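# Reseat a fallen stirrup in the rebar jig comb

## Task

In the jig, one of six closed rectangular rebar stirrups has slipped out of the notched comb that keeps the row standing and now rests against the stirrup beside it. Restore the set so that all six stand upright, each bottom leg sits in the notches of both bearers underneath, every stirrup occupies a separate comb notch, the two end frames sit in the comb's end notches, and the comb is pushed all the way down. Note: on arm4 the thumb_ipl goal is capped at +88.7 degrees (mechanical stop +108) for the entire episode; any larger request is treated as +88.7 and hand_goal_thumb_ipl reports that value.

## Robot and tools

Setup: eight identical i2rt Big YAM arms (arm1 to arm8), each with six joints, a right hand (index, middle, ring, thumb; four independently motored hinges per digit) and a wrist camera. Room cameras: cam_high and cam_low. Scene frame: origin on the floor, +z up, metres. Feet: arm1 at x=+1.410, y=-0.006 facing -x; arm2, arm3, arm4 at y about +0.65 (x=+0.901, +0.001, -0.908) facing -y; arm5 at x=-1.407, y=0 facing +x; arm6, arm7, arm8 at y about -0.65 (x=-0.897, +0.002, +0.897) facing +y. Foot heights about 0.73 to 0.82; table tops under the arms at z=+0.720. Reach is roughly 1.06 m from the joint1 axis.

move: keys arm1..arm8 plus cameras. Each arm key takes an object with any of: joints (absolute targets by name), target, speed, min_time_s. Omitted arms get nothing new. Arm joints, radians, absolute: joint1_rad -2.879..2.879 (yaw about foot, positive counter-clockwise from above), joint2_rad 0..3.141 (shoulder), joint3_rad 0..3.019 (elbow), joint4_rad -1.692..1.57 (hand pitch, positive lifts fingers), joint5_rad -1.57..1.57 (sideways, positive to arm's right), joint6_rad -2.094..2.094 (roll, positive clockwise viewed from behind). Hand keys hand_index_mcp ... hand_thumb_ipl are absolute goals on a -1..+1 scale between each hinge's two stops; toward -1 curls fingers toward the palm. Straight values: _mcp +0.75, _abd 0.00, _pip +0.58, _dip +0.70; thumb_cmc +0.71 (lower swings the thumb in front of the palm), thumb_axl +0.68, thumb_mcp +0.23, thumb_ipl +0.17. hand_current_limit (-1..1, maps 0..550 mA, start +0.4) and hand_speed (-0.96..1, start -0.6) are settings for all sixteen motors. target is one list of seven numbers [x, y, z, qw, qx, qy, qz]: an absolute hand pose in the scene frame, as the hand line prints it; the hand travels straight from its hand_target toward it. speed (0.002..0.5 m/s, default 0.25) needs target; rotation is capped at twice that in rad/s. With target, joints may only carry the hand_ keys. min_time_s (0.1..8 s) sets a floor on the duration of that arm's joint motions. All paths in one call start together; hand paths finish together, paced by the slowest, lasting 0.5 to 10 s. Paths ignore obstacles and other arms; the hand lags, drifts and may overshoot speed, more when the arm is nearly straight, and often ends a centimetre or more off. cameras: list of names or ["all"]; [] for none. A call with no action returns full state, images and the scene number.

Hand point axes: +z along straight fingers, +x across the palm away from the thumb, +y out of the palm face (palm at y=-0.062). Fingertips reach 0.139 m past knuckles at z=-0.017. A wrist mast on the palm side (x +0.05..+0.10, z -0.16..-0.11, up to y=+0.06) can strike objects. At joints 1, 5, 6 = 0 with the hand level forward, the palm faces up with thumb on the right.

wait: seconds (0..10), optional cameras; commands nothing new. zoom_image: camera and region [x0, y0, x1, y1] in pixels of that camera's latest image (896x504), max 504 per side. finished_scene: scene = current scene number; irreversible, so only call it when everything holds without the robots.

Result lines: "move: arm1 done; arm2 time_out" summarises each commanded arm. joint_status / hand_status per motion: done, off_target (rested away, may still push), time_out (joint keeps a nearby target and pushes; on_its_own lists those not yet there, with "held at" giving the target), not_followed (a safety check withheld it; "pose unreachable" for a target pose, "joint command not followed" for joints), limit_stop_at_motor_heat. Arms under "as last shown" were not commanded and repeat old values. hand_state words per motor: moving, goal, blocked, overload. <motor>_current_ma: positive pushes toward -1. hand_goal_<motor> shows the goal written. Joint velocities in rad/s; "within noise" means still. Torques include gravity; numbers 3 and 4 wrap at ±28 N m. Images may be slightly older than the state. Tolerances for done: joints 1..6 ±0.045, 0.14, 0.09, 0.055, 0.03, 0.035 rad; hand keys ±0.02.

Cautions: arms keep pushing on contact and can press hard; ease a stuck joint by sending it its reported position. A hand-to-hand or gripper-on-fingers press between robots fails the scene; the collision check can be late and allows hands and wrist cameras to meet. Sustained loads, stretched postures or unreachable pushes heat motors: MOTOR HOT at 85 C, and at 100 C the arm drops for 30 to 60 s; resend targets afterward. A hand motor at 495 mA or more for 5 s shuts down for 10 s. During an arm stop hand commands are lost. Do not knock anything out of the work area, slam fixed or heavy things, or let parts fall; loose items may occasionally be nudged. A refused call cancels the remaining move, wait and finished_scene calls of that reply; an invalid one does not. Camera calibration is approximate (room cameras within about 7.5 mm near image centre).

Each tool is called after "Request:" as name([rows], argument=value, ...), one row to a line, values as JSON.

## Session

Request:
move()

Scene clock: 0.00 s.
Joint torques (N m): no reading
Motor temperatures (°C): arm1=[16 29 18 20 21 20] | arm2=[23 23 22 23 24 17] | arm3=[30 21 21 25 22 23] | arm4=[29 24 28 19 18 21] | arm5=[20 20 21 15 19 18] | arm6=[21 20 24 16 19 20] | arm7=[19 22 22 25 19 20] | arm8=[20 20 20 22 17 22]
Heat: arm1: hottest joint2_rad 29 °C; arm2: hottest joint5_rad 24 °C; arm3: hottest joint1_rad 30 °C; arm4: hottest joint1_rad 29 °C; arm5: hottest joint3_rad 21 °C; arm6: hottest joint3_rad 24 °C; arm7: hottest joint4_rad 25 °C; arm8: hottest joint4_rad 22 °C.
Joint velocities: within noise
arm1.joint_positions: joint1_rad=+0.255 joint2_rad=+0.573 joint3_rad=+1.395 joint4_rad=-1.191 joint5_rad=+0.018 joint6_rad=+1.062 hand_index_mcp=+0.753 hand_index_abd=+0.000 hand_index_pip=+0.577 hand_index_dip=+0.696 hand_middle_mcp=+0.753 hand_middle_abd=+0.000 hand_middle_pip=+0.577 hand_middle_dip=+0.696 hand_ring_mcp=+0.753 hand_ring_abd=+0.000 hand_ring_pip=+0.577 hand_ring_dip=+0.696 hand_thumb_cmc=+0.714 hand_thumb_axl=+0.677 hand_thumb_mcp=+0.226 hand_thumb_ipl=+0.168 hand_current_limit=+0.400 hand_speed=-0.600
arm1.joint_status: not commanded
arm1.hand_state: goal,goal,goal,goal,goal,goal,goal,goal,goal,goal,goal,goal,goal,goal,goal,goal
arm1.index_mcp_current_ma: 0
arm1.index_abd_current_ma: 0
arm1.index_pip_current_ma: 0
arm1.index_dip_current_ma: 0
arm1.middle_mcp_current_ma: 0
arm1.middle_abd_current_ma: 0
arm1.middle_pip_current_ma: 0
arm1.middle_dip_current_ma: 0
arm1.ring_mcp_current_ma: 0
arm1.ring_abd_current_ma: 0
arm1.ring_pip_current_ma: 0
arm1.ring_dip_current_ma: 0
arm1.thumb_cmc_current_ma: 0
arm1.thumb_axl_current_ma: 0
arm1.thumb_mcp_current_ma: 0
arm1.thumb_ipl_current_ma: 0
arm1.hand_goal_index_mcp: 0.754
arm1.hand_goal_index_abd: 0.000
arm1.hand_goal_index_pip: 0.576
arm1.hand_goal_index_dip: 0.696
arm1.hand_goal_middle_mcp: 0.754
arm1.hand_goal_middle_abd: 0.000
arm1.hand_goal_middle_pip: 0.576
arm1.hand_goal_middle_dip: 0.696
arm1.hand_goal_ring_mcp: 0.754
arm1.hand_goal_ring_abd: 0.000
arm1.hand_goal_ring_pip: 0.576
arm1.hand_goal_ring_dip: 0.696
arm1.hand_goal_thumb_cmc: 0.714
arm1.hand_goal_thumb_axl: 0.678
arm1.hand_goal_thumb_mcp: 0.226
arm1.hand_goal_thumb_ipl: 0.168
arm1.hand: x=+1.1537 y=+0.0253 z=+1.3312 quat_wxyz=(+0.559, +0.301, -0.769, -0.074) (m; scene frame)
arm1.hand_target: x=+1.1585 y=+0.0268 z=+1.3469 quat_wxyz=(+0.573, +0.298, -0.760, -0.075) (m; scene frame)
arm1.hand_status: not commanded
arm2.joint_positions: joint1_rad=-0.234 joint2_rad=+0.564 joint3_rad=+1.424 joint4_rad=-1.194 joint5_rad=+0.035 joint6_rad=+1.148 hand_index_mcp=+0.753 hand_index_abd=+0.000 hand_index_pip=+0.577 hand_index_dip=+0.696 hand_middle_mcp=+0.753 hand_middle_abd=+0.000 hand_middle_pip=+0.577 hand_middle_dip=+0.696 hand_ring_mcp=+0.753 hand_ring_abd=+0.000 hand_ring_pip=+0.577 hand_ring_dip=+0.696 hand_thumb_cmc=+0.714 hand_thumb_axl=+0.677 hand_thumb_mcp=+0.226 hand_thumb_ipl=+0.168 hand_current_limit=+0.400 hand_speed=-0.600
arm2.joint_status: not commanded
arm2.hand_state: goal,goal,goal,goal,goal,goal,goal,goal,goal,goal,goal,goal,goal,goal,goal,goal
arm2.index_mcp_current_ma: 0
arm2.index_abd_current_ma: 0
arm2.index_pip_current_ma: 0
arm2.index_dip_current_ma: 0
arm2.middle_mcp_current_ma: 0
arm2.middle_abd_current_ma: 0
arm2.middle_pip_current_ma: 0
arm2.middle_dip_current_ma: 0
arm2.ring_mcp_current_ma: 0
arm2.ring_abd_current_ma: 0
arm2.ring_pip_current_ma: 0
arm2.ring_dip_current_ma: 0
arm2.thumb_cmc_current_ma: 0
arm2.thumb_axl_current_ma: 0
arm2.thumb_mcp_current_ma: 0
arm2.thumb_ipl_current_ma: 0
arm2.hand_goal_index_mcp: 0.754
arm2.hand_goal_index_abd: 0.000
arm2.hand_goal_index_pip: 0.576
arm2.hand_goal_index_dip: 0.696
arm2.hand_goal_middle_mcp: 0.754
arm2.hand_goal_middle_abd: 0.000
arm2.hand_goal_middle_pip: 0.576
arm2.hand_goal_middle_dip: 0.696
arm2.hand_goal_ring_mcp: 0.754
arm2.hand_goal_ring_abd: 0.000
arm2.hand_goal_ring_pip: 0.576
arm2.hand_goal_ring_dip: 0.696
arm2.hand_goal_thumb_cmc: 0.714
arm2.hand_goal_thumb_axl: 0.678
arm2.hand_goal_thumb_mcp: 0.226
arm2.hand_goal_thumb_ipl: 0.168
arm2.hand: x=+0.7659 y=+0.4593 z=+1.4376 quat_wxyz=(+0.531, +0.622, -0.524, +0.239) (m; scene frame)
arm2.hand_target: x=+0.7670 y=+0.4637 z=+1.4480 quat_wxyz=(+0.539, +0.616, -0.520, +0.244) (m; scene frame)
arm2.hand_status: not commanded
arm3.joint_positions: joint1_rad=-0.428 joint2_rad=+0.546 joint3_rad=+1.393 joint4_rad=-1.180 joint5_rad=+0.106 joint6_rad=+1.137 hand_index_mcp=+0.753 hand_index_abd=+0.000 hand_index_pip=+0.577 hand_index_dip=+0.696 hand_middle_mcp=+0.753 hand_middle_abd=+0.000 hand_middle_pip=+0.577 hand_middle_dip=+0.696 hand_ring_mcp=+0.753 hand_ring_abd=+0.000 hand_ring_pip=+0.577 hand_ring_dip=+0.696 hand_thumb_cmc=+0.714 hand_thumb_axl=+0.677 hand_thumb_mcp=+0.226 hand_thumb_ipl=+0.168 hand_current_limit=+0.400 hand_speed=-0.600
arm3.joint_status: not commanded
arm3.hand_state: goal,goal,goal,goal,goal,goal,goal,goal,goal,goal,goal,goal,goal,goal,goal,goal
arm3.index_mcp_current_ma: 0
arm3.index_abd_current_ma: 0
arm3.index_pip_current_ma: 0
arm3.index_dip_current_ma: 0
arm3.middle_mcp_current_ma: 0
arm3.middle_abd_current_ma: 0
arm3.middle_pip_current_ma: 0
arm3.middle_dip_current_ma: 0
arm3.ring_mcp_current_ma: 0
arm3.ring_abd_current_ma: 0
arm3.ring_pip_current_ma: 0
arm3.ring_dip_current_ma: 0
arm3.thumb_cmc_current_ma: 0
arm3.thumb_axl_current_ma: 0
arm3.thumb_mcp_current_ma: 0
arm3.thumb_ipl_current_ma: 0
arm3.hand_goal_index_mcp: 0.754
arm3.hand_goal_index_abd: 0.000
arm3.hand_goal_index_pip: 0.576
arm3.hand_goal_index_dip: 0.696
arm3.hand_goal_middle_mcp: 0.754
arm3.hand_goal_middle_abd: 0.000
arm3.hand_goal_middle_pip: 0.576
arm3.hand_goal_middle_dip: 0.696
arm3.hand_goal_ring_mcp: 0.754
arm3.hand_goal_ring_abd: 0.000
arm3.hand_goal_ring_pip: 0.576
arm3.hand_goal_ring_dip: 0.696
arm3.hand_goal_thumb_cmc: 0.714
arm3.hand_goal_thumb_axl: 0.678
arm3.hand_goal_thumb_mcp: 0.226
arm3.hand_goal_thumb_ipl: 0.168
arm3.hand: x=-0.1953 y=+0.5180 z=+1.3968 quat_wxyz=(+0.561, +0.541, -0.606, +0.159) (m; scene frame)
arm3.hand_target: x=-0.1934 y=+0.5221 z=+1.4060 quat_wxyz=(+0.569, +0.536, -0.602, +0.162) (m; scene frame)
arm3.hand_status: not commanded
arm4.joint_positions: joint1_rad=-0.137 joint2_rad=+0.623 joint3_rad=+1.403 joint4_rad=-1.257 joint5_rad=+0.038 joint6_rad=+1.030 hand_index_mcp=+0.753 hand_index_abd=+0.000 hand_index_pip=+0.577 hand_index_dip=+0.696 hand_middle_mcp=+0.753 hand_middle_abd=+0.000 hand_middle_pip=+0.577 hand_middle_dip=+0.696 hand_ring_mcp=+0.753 hand_ring_abd=+0.000 hand_ring_pip=+0.577 hand_ring_dip=+0.696 hand_thumb_cmc=+0.714 hand_thumb_axl=+0.677 hand_thumb_mcp=+0.226 hand_thumb_ipl=+0.168 hand_current_limit=+0.400 hand_speed=-0.600
arm4.joint_status: not commanded
arm4.hand_state: goal,goal,goal,goal,goal,goal,goal,goal,goal,goal,goal,goal,goal,goal,goal,goal
arm4.index_mcp_current_ma: 0
arm4.index_abd_current_ma: 0
arm4.index_pip_current_ma: 0
arm4.index_dip_current_ma: 0
arm4.middle_mcp_current_ma: 0
arm4.middle_abd_current_ma: 0
arm4.middle_pip_current_ma: 0
arm4.middle_dip_current_ma: 0
arm4.ring_mcp_current_ma: 0
arm4.ring_abd_current_ma: 0
arm4.ring_pip_current_ma: 0
arm4.ring_dip_current_ma: 0
arm4.thumb_cmc_current_ma: 0
arm4.thumb_axl_current_ma: 0
arm4.thumb_mcp_current_ma: 0
arm4.thumb_ipl_current_ma: 0
arm4.hand_goal_index_mcp: 0.754
arm4.hand_goal_index_abd: 0.000
arm4.hand_goal_index_pip: 0.576
arm4.hand_goal_index_dip: 0.696
arm4.hand_goal_middle_mcp: 0.754
arm4.hand_goal_middle_abd: 0.000
arm4.hand_goal_middle_pip: 0.576
arm4.hand_goal_middle_dip: 0.696
arm4.hand_goal_ring_mcp: 0.754
arm4.hand_goal_ring_abd: 0.000
arm4.hand_goal_ring_pip: 0.576
arm4.hand_goal_ring_dip: 0.696
arm4.hand_goal_thumb_cmc: 0.714
arm4.hand_goal_thumb_axl: 0.678
arm4.hand_goal_thumb_mcp: 0.226
arm4.hand_goal_thumb_ipl: 0.168
arm4.hand: x=-1.0436 y=+0.4113 z=+1.3944 quat_wxyz=(+0.473, +0.703, -0.490, +0.206) (m; scene frame)
arm4.hand_target: x=-1.0431 y=+0.4154 z=+1.4086 quat_wxyz=(+0.485, +0.696, -0.485, +0.212) (m; scene frame)
arm4.hand_status: not commanded
arm5.joint_positions: joint1_rad=-0.432 joint2_rad=+0.645 joint3_rad=+1.439 joint4_rad=-1.339 joint5_rad=-0.024 joint6_rad=+1.060 hand_index_mcp=+0.753 hand_index_abd=+0.000 hand_index_pip=+0.577 hand_index_dip=+0.696 hand_middle_mcp=+0.753 hand_middle_abd=+0.000 hand_middle_pip=+0.577 hand_middle_dip=+0.696 hand_ring_mcp=+0.753 hand_ring_abd=+0.000 hand_ring_pip=+0.577 hand_ring_dip=+0.696 hand_thumb_cmc=+0.714 hand_thumb_axl=+0.677 hand_thumb_mcp=+0.226 hand_thumb_ipl=+0.168 hand_current_limit=+0.400 hand_speed=-0.600
arm5.joint_status: not commanded
arm5.hand_state: goal,goal,goal,goal,goal,goal,goal,goal,goal,goal,goal,goal,goal,goal,goal,goal
arm5.index_mcp_current_ma: 0
arm5.index_abd_current_ma: 0
arm5.index_pip_current_ma: 0
arm5.index_dip_current_ma: 0
arm5.middle_mcp_current_ma: 0
arm5.middle_abd_current_ma: 0
arm5.middle_pip_current_ma: 0
arm5.middle_dip_current_ma: 0
arm5.ring_mcp_current_ma: 0
arm5.ring_abd_current_ma: 0
arm5.ring_pip_current_ma: 0
arm5.ring_dip_current_ma: 0
arm5.thumb_cmc_current_ma: 0
arm5.thumb_axl_current_ma: 0
arm5.thumb_mcp_current_ma: 0
arm5.thumb_ipl_current_ma: 0
arm5.hand_goal_index_mcp: 0.754
arm5.hand_goal_index_abd: 0.000
arm5.hand_goal_index_pip: 0.576
arm5.hand_goal_index_dip: 0.696
arm5.hand_goal_middle_mcp: 0.754
arm5.hand_goal_middle_abd: 0.000
arm5.hand_goal_middle_pip: 0.576
arm5.hand_goal_middle_dip: 0.696
arm5.hand_goal_ring_mcp: 0.754
arm5.hand_goal_ring_abd: 0.000
arm5.hand_goal_ring_pip: 0.576
arm5.hand_goal_ring_dip: 0.696
arm5.hand_goal_thumb_cmc: 0.714
arm5.hand_goal_thumb_axl: 0.678
arm5.hand_goal_thumb_mcp: 0.226
arm5.hand_goal_thumb_ipl: 0.168
arm5.hand: x=-1.2037 y=-0.1706 z=+1.3222 quat_wxyz=(+0.202, +0.869, +0.061, +0.447) (m; scene frame)
arm5.hand_target: x=-1.2070 y=-0.1693 z=+1.3377 quat_wxyz=(+0.209, +0.860, +0.061, +0.461) (m; scene frame)
arm5.hand_status: not commanded
arm6.joint_positions: joint1_rad=-0.427 joint2_rad=+0.616 joint3_rad=+1.414 joint4_rad=-1.179 joint5_rad=-0.072 joint6_rad=+1.122 hand_index_mcp=+0.753 hand_index_abd=+0.000 hand_index_pip=+0.577 hand_index_dip=+0.696 hand_middle_mcp=+0.753 hand_middle_abd=+0.000 hand_middle_pip=+0.577 hand_middle_dip=+0.696 hand_ring_mcp=+0.753 hand_ring_abd=+0.000 hand_ring_pip=+0.577 hand_ring_dip=+0.696 hand_thumb_cmc=+0.714 hand_thumb_axl=+0.677 hand_thumb_mcp=+0.226 hand_thumb_ipl=+0.168 hand_current_limit=+0.400 hand_speed=-0.600
arm6.joint_status: not commanded
arm6.hand_state: goal,goal,goal,goal,goal,goal,goal,goal,goal,goal,goal,goal,goal,goal,goal,goal
arm6.index_mcp_current_ma: 0
arm6.index_abd_current_ma: 0
arm6.index_pip_current_ma: 0
arm6.index_dip_current_ma: 0
arm6.middle_mcp_current_ma: 0
arm6.middle_abd_current_ma: 0
arm6.middle_pip_current_ma: 0
arm6.middle_dip_current_ma: 0
arm6.ring_mcp_current_ma: 0
arm6.ring_abd_current_ma: 0
arm6.ring_pip_current_ma: 0
arm6.ring_dip_current_ma: 0
arm6.thumb_cmc_current_ma: 0
arm6.thumb_axl_current_ma: 0
arm6.thumb_mcp_current_ma: 0
arm6.thumb_ipl_current_ma: 0
arm6.hand_goal_index_mcp: 0.754
arm6.hand_goal_index_abd: 0.000
arm6.hand_goal_index_pip: 0.576
arm6.hand_goal_index_dip: 0.696
arm6.hand_goal_middle_mcp: 0.754
arm6.hand_goal_middle_abd: 0.000
arm6.hand_goal_middle_pip: 0.576
arm6.hand_goal_middle_dip: 0.696
arm6.hand_goal_ring_mcp: 0.754
arm6.hand_goal_ring_abd: 0.000
arm6.hand_goal_ring_pip: 0.576
arm6.hand_goal_ring_dip: 0.696
arm6.hand_goal_thumb_cmc: 0.714
arm6.hand_goal_thumb_axl: 0.678
arm6.hand_goal_thumb_mcp: 0.226
arm6.hand_goal_thumb_ipl: 0.168
arm6.hand: x=-0.7181 y=-0.4521 z=+1.4107 quat_wxyz=(-0.228, +0.562, +0.607, +0.514) (m; scene frame)
arm6.hand_target: x=-0.7196 y=-0.4560 z=+1.4224 quat_wxyz=(-0.231, +0.557, +0.602, +0.524) (m; scene frame)
arm6.hand_status: not commanded
arm7.joint_positions: joint1_rad=+0.421 joint2_rad=+0.645 joint3_rad=+1.406 joint4_rad=-1.293 joint5_rad=-0.100 joint6_rad=+1.133 hand_index_mcp=+0.753 hand_index_abd=+0.000 hand_index_pip=+0.577 hand_index_dip=+0.696 hand_middle_mcp=+0.753 hand_middle_abd=+0.000 hand_middle_pip=+0.577 hand_middle_dip=+0.696 hand_ring_mcp=+0.753 hand_ring_abd=+0.000 hand_ring_pip=+0.577 hand_ring_dip=+0.696 hand_thumb_cmc=+0.714 hand_thumb_axl=+0.677 hand_thumb_mcp=+0.226 hand_thumb_ipl=+0.168 hand_current_limit=+0.400 hand_speed=-0.600
arm7.joint_status: not commanded
arm7.hand_state: goal,goal,goal,goal,goal,goal,goal,goal,goal,goal,goal,goal,goal,goal,goal,goal
arm7.index_mcp_current_ma: 0
arm7.index_abd_current_ma: 0
arm7.index_pip_current_ma: 0
arm7.index_dip_current_ma: 0
arm7.middle_mcp_current_ma: 0
arm7.middle_abd_current_ma: 0
arm7.middle_pip_current_ma: 0
arm7.middle_dip_current_ma: 0
arm7.ring_mcp_current_ma: 0
arm7.ring_abd_current_ma: 0
arm7.ring_pip_current_ma: 0
arm7.ring_dip_current_ma: 0
arm7.thumb_cmc_current_ma: 0
arm7.thumb_axl_current_ma: 0
arm7.thumb_mcp_current_ma: 0
arm7.thumb_ipl_current_ma: 0
arm7.hand_goal_index_mcp: 0.754
arm7.hand_goal_index_abd: 0.000
arm7.hand_goal_index_pip: 0.576
arm7.hand_goal_index_dip: 0.696
arm7.hand_goal_middle_mcp: 0.754
arm7.hand_goal_middle_abd: 0.000
arm7.hand_goal_middle_pip: 0.576
arm7.hand_goal_middle_dip: 0.696
arm7.hand_goal_ring_mcp: 0.754
arm7.hand_goal_ring_abd: 0.000
arm7.hand_goal_ring_pip: 0.576
arm7.hand_goal_ring_dip: 0.696
arm7.hand_goal_thumb_cmc: 0.714
arm7.hand_goal_thumb_axl: 0.678
arm7.hand_goal_thumb_mcp: 0.226
arm7.hand_goal_thumb_ipl: 0.168
arm7.hand: x=-0.0285 y=-0.3916 z=+1.3206 quat_wxyz=(-0.378, +0.292, +0.813, +0.334) (m; scene frame)
arm7.hand_target: x=-0.0272 y=-0.3948 z=+1.3366 quat_wxyz=(-0.388, +0.288, +0.804, +0.345) (m; scene frame)
arm7.hand_status: not commanded
arm8.joint_positions: joint1_rad=+0.417 joint2_rad=+0.625 joint3_rad=+1.326 joint4_rad=-1.397 joint5_rad=-0.103 joint6_rad=+1.149 hand_index_mcp=+0.753 hand_index_abd=+0.000 hand_index_pip=+0.577 hand_index_dip=+0.696 hand_middle_mcp=+0.753 hand_middle_abd=+0.000 hand_middle_pip=+0.577 hand_middle_dip=+0.696 hand_ring_mcp=+0.753 hand_ring_abd=+0.000 hand_ring_pip=+0.577 hand_ring_dip=+0.696 hand_thumb_cmc=+0.714 hand_thumb_axl=+0.677 hand_thumb_mcp=+0.226 hand_thumb_ipl=+0.168 hand_current_limit=+0.400 hand_speed=-0.600
arm8.joint_status: not commanded
arm8.hand_state: goal,goal,goal,goal,goal,goal,goal,goal,goal,goal,goal,goal,goal,goal,goal,goal
arm8.index_mcp_current_ma: 0
arm8.index_abd_current_ma: 0
arm8.index_pip_current_ma: 0
arm8.index_dip_current_ma: 0
arm8.middle_mcp_current_ma: 0
arm8.middle_abd_current_ma: 0
arm8.middle_pip_current_ma: 0
arm8.middle_dip_current_ma: 0
arm8.ring_mcp_current_ma: 0
arm8.ring_abd_current_ma: 0
arm8.ring_pip_current_ma: 0
arm8.ring_dip_current_ma: 0
arm8.thumb_cmc_current_ma: 0
arm8.thumb_axl_current_ma: 0
arm8.thumb_mcp_current_ma: 0
arm8.thumb_ipl_current_ma: 0
arm8.hand_goal_index_mcp: 0.754
arm8.hand_goal_index_abd: 0.000
arm8.hand_goal_index_pip: 0.576
arm8.hand_goal_index_dip: 0.696
arm8.hand_goal_middle_mcp: 0.754
arm8.hand_goal_middle_abd: 0.000
arm8.hand_goal_middle_pip: 0.576
arm8.hand_goal_middle_dip: 0.696
arm8.hand_goal_ring_mcp: 0.754
arm8.hand_goal_ring_abd: 0.000
arm8.hand_goal_ring_pip: 0.576
arm8.hand_goal_ring_dip: 0.696
arm8.hand_goal_thumb_cmc: 0.714
arm8.hand_goal_thumb_axl: 0.678
arm8.hand_goal_thumb_mcp: 0.226
arm8.hand_goal_thumb_ipl: 0.168
arm8.hand: x=+0.8507 y=-0.3871 z=+1.2341 quat_wxyz=(-0.332, +0.294, +0.855, +0.267) (m; scene frame)
arm8.hand_target: x=+0.8513 y=-0.3886 z=+1.2442 quat_wxyz=(-0.339, +0.292, +0.851, +0.274) (m; scene frame)
arm8.hand_status: not commanded
pictures: arm1_cam_wrist, arm2_cam_wrist, arm3_cam_wrist, arm4_cam_wrist, arm5_cam_wrist, arm6_cam_wrist, arm7_cam_wrist, arm8_cam_wrist, cam_high, cam_low

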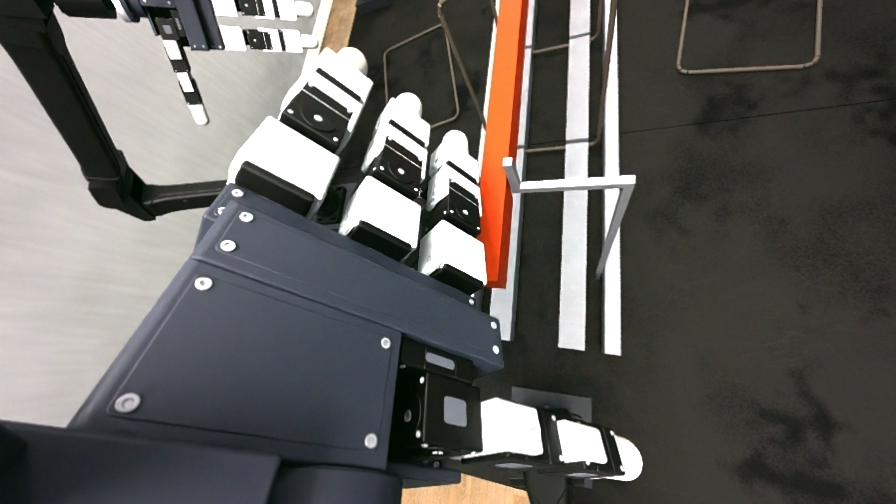

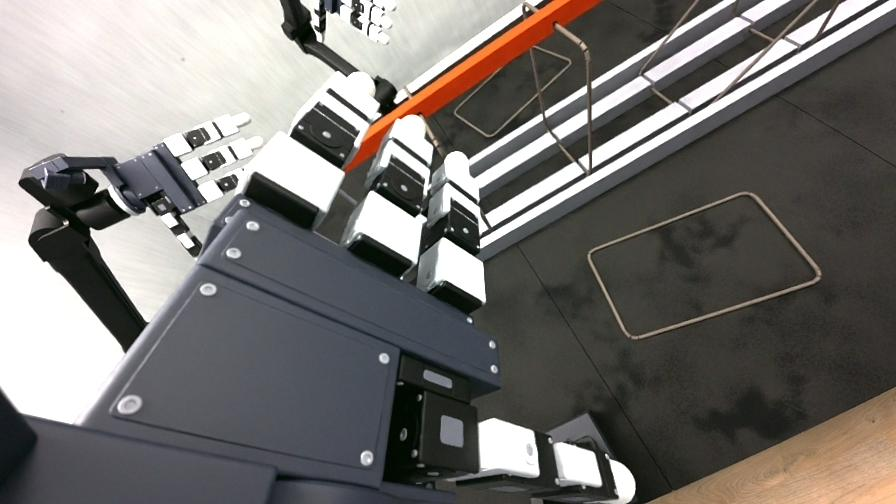

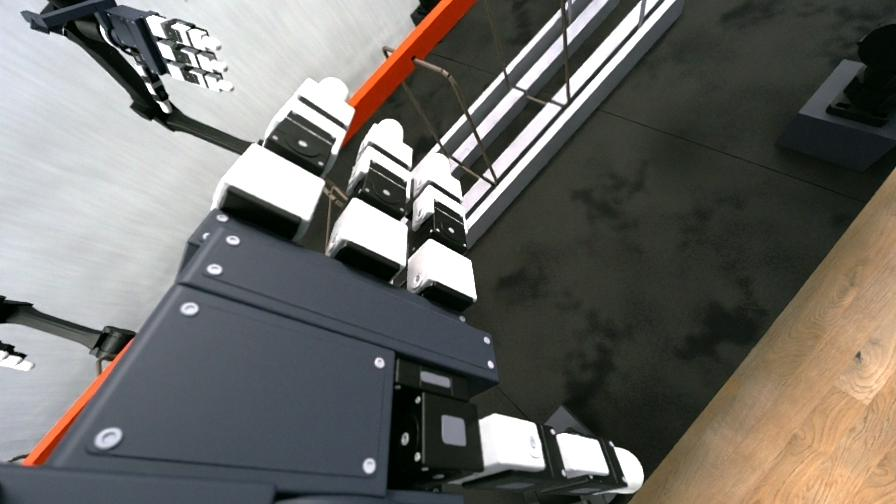

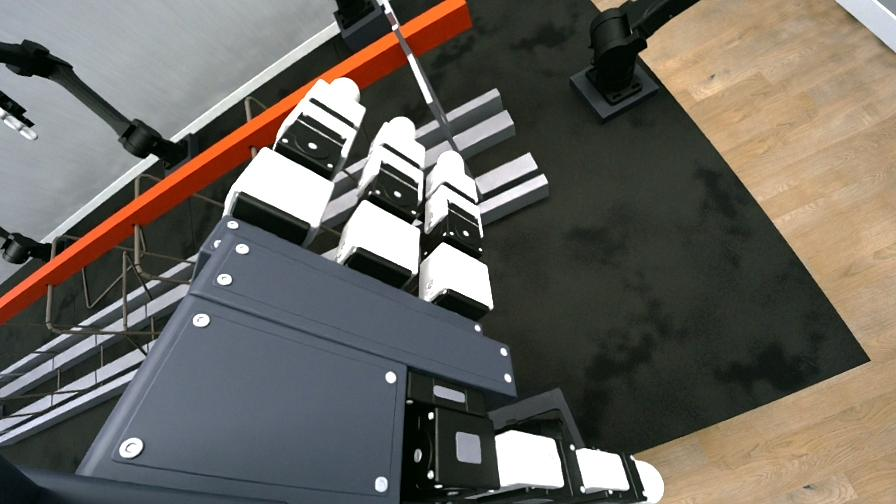

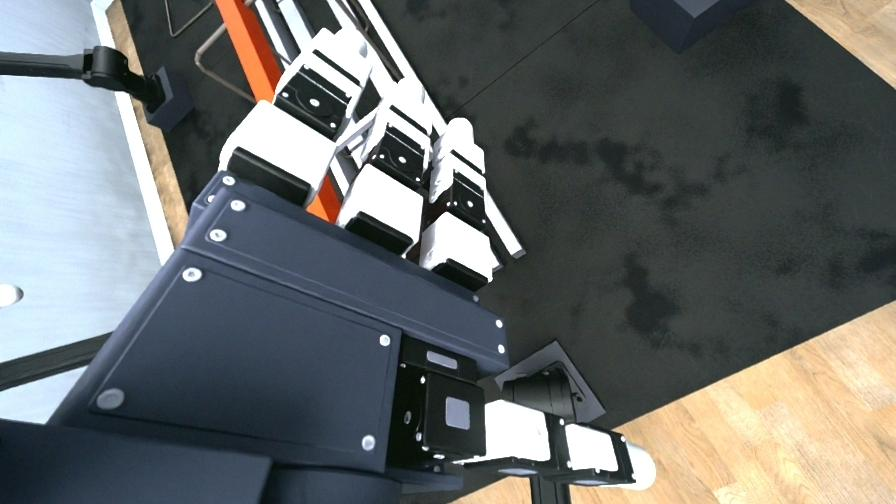

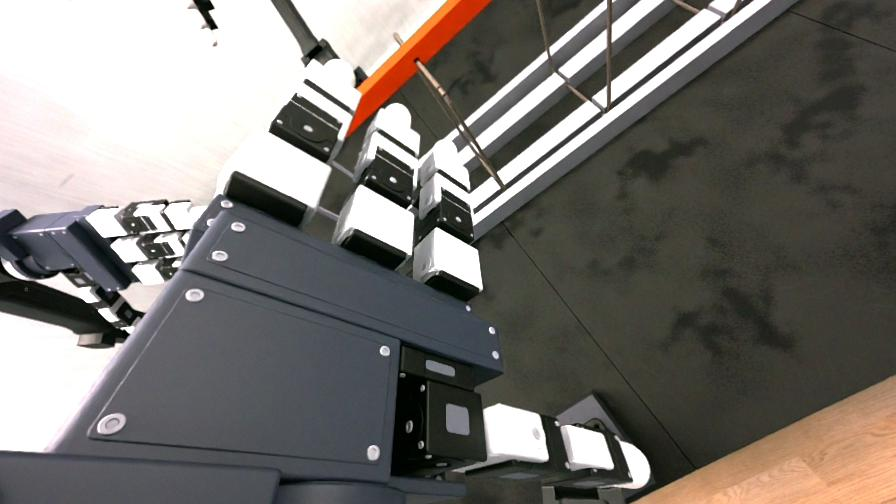

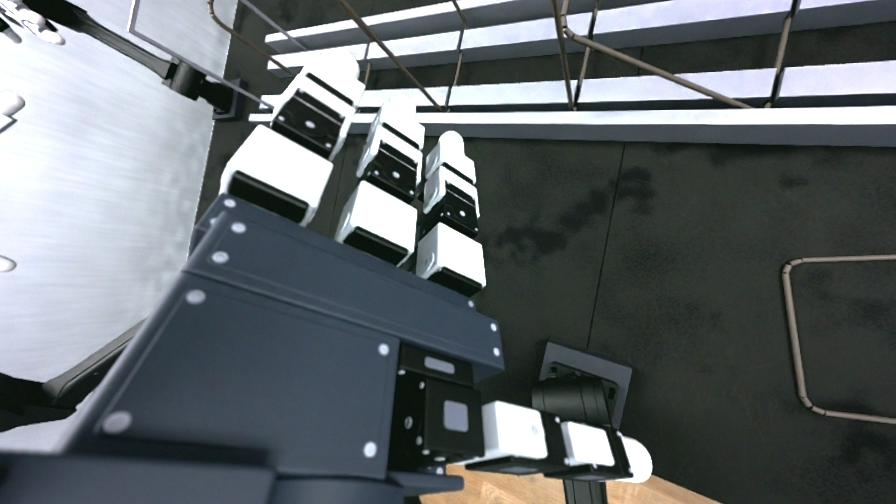

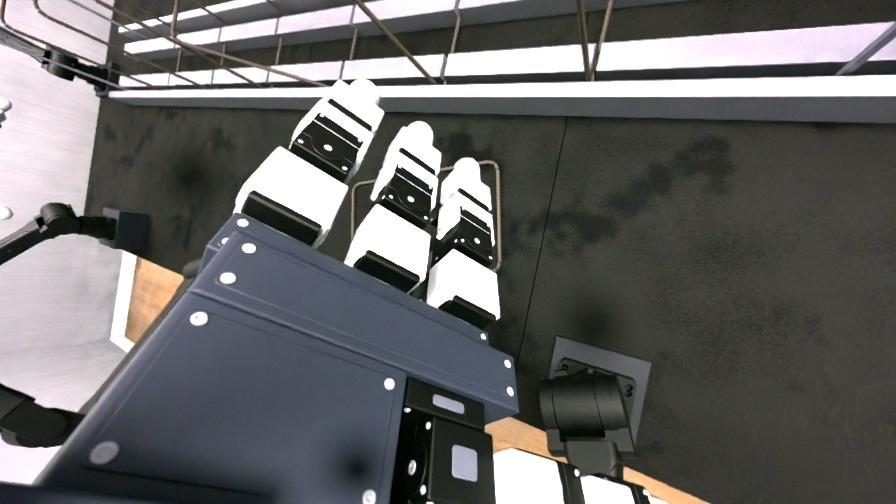

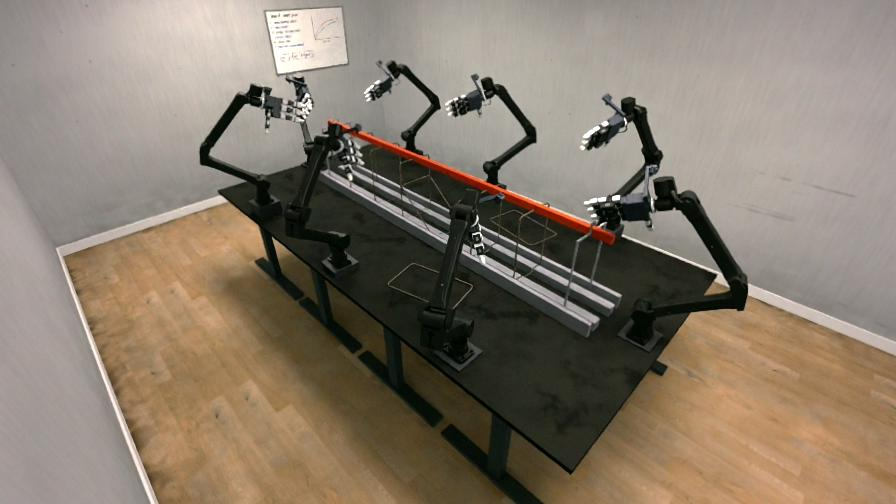

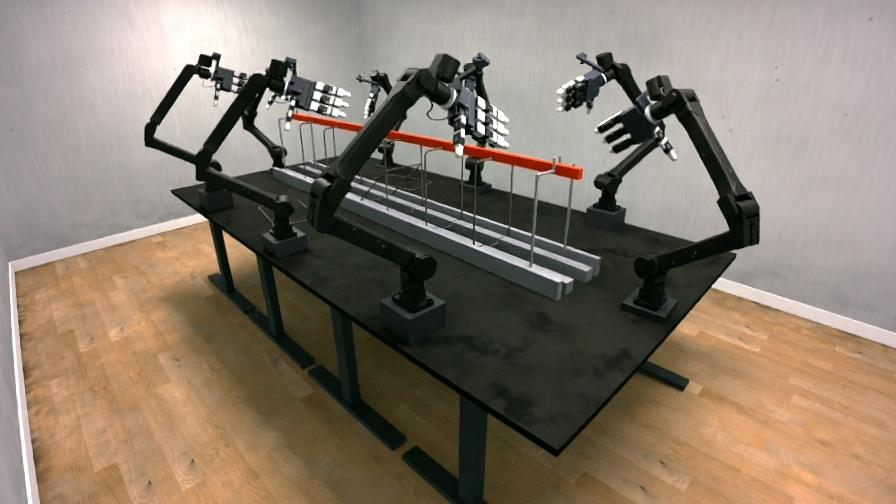

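Request:
zoom_image(camera="cam_high", region=[310, 100, 640, 340])

Request:
zoom_image(camera="cam_low", region=[240, 90, 620, 320])

Scaled by 1.527.

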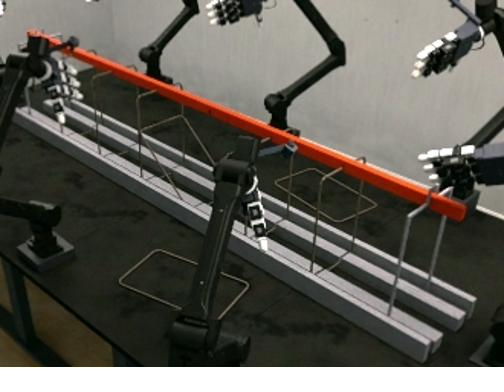

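Scaled by 1.326.

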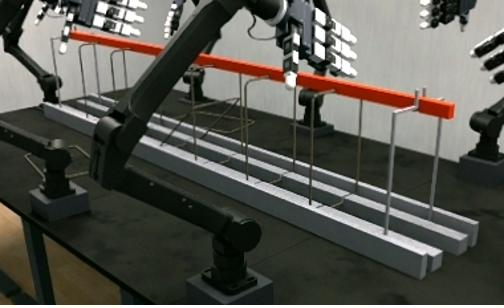

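Request:
zoom_image(camera="cam_high", region=[310, 110, 480, 230])

Request:
zoom_image(camera="cam_high", region=[470, 170, 640, 340])

Request:
zoom_image(camera="cam_low", region=[260, 100, 430, 230])

Request:
zoom_image(camera="cam_low", region=[400, 120, 610, 310])

Scaled by 2.965.

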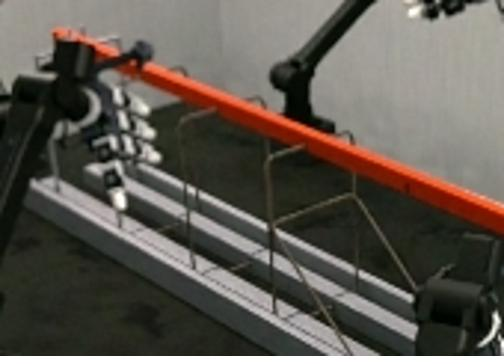

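Scaled by 2.965.

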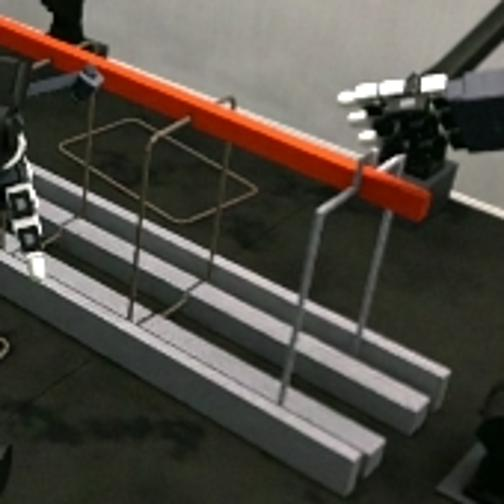

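Scaled by 2.965.

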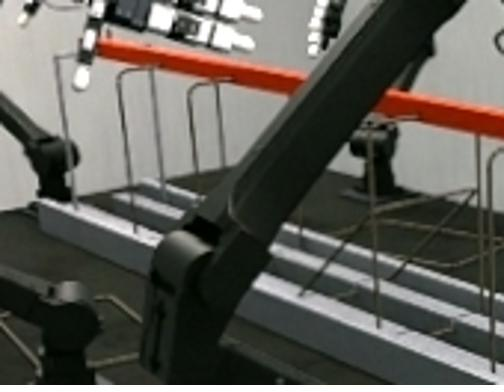

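Scaled by 2.400.

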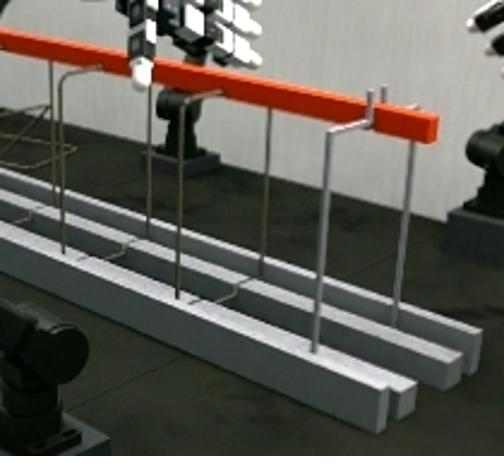

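Request:
zoom_image(camera="arm7_cam_wrist", region=[200, 0, 600, 200])

Request:
zoom_image(camera="arm7_cam_wrist", region=[500, 0, 896, 200])

Request:
zoom_image(camera="arm2_cam_wrist", region=[400, 0, 896, 240])

Scaled by 1.260.

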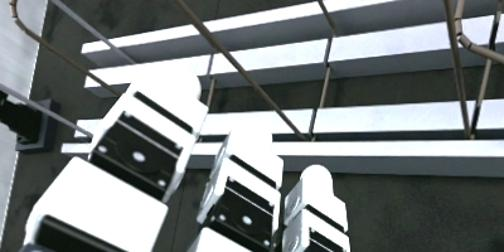

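Scaled by 1.273.

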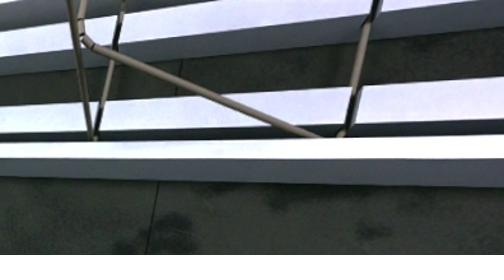

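Scaled by 1.016.

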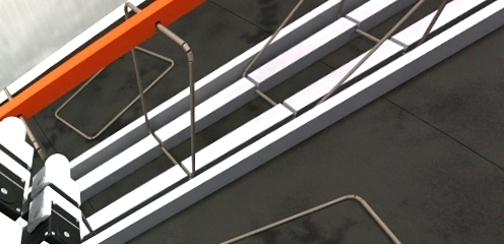

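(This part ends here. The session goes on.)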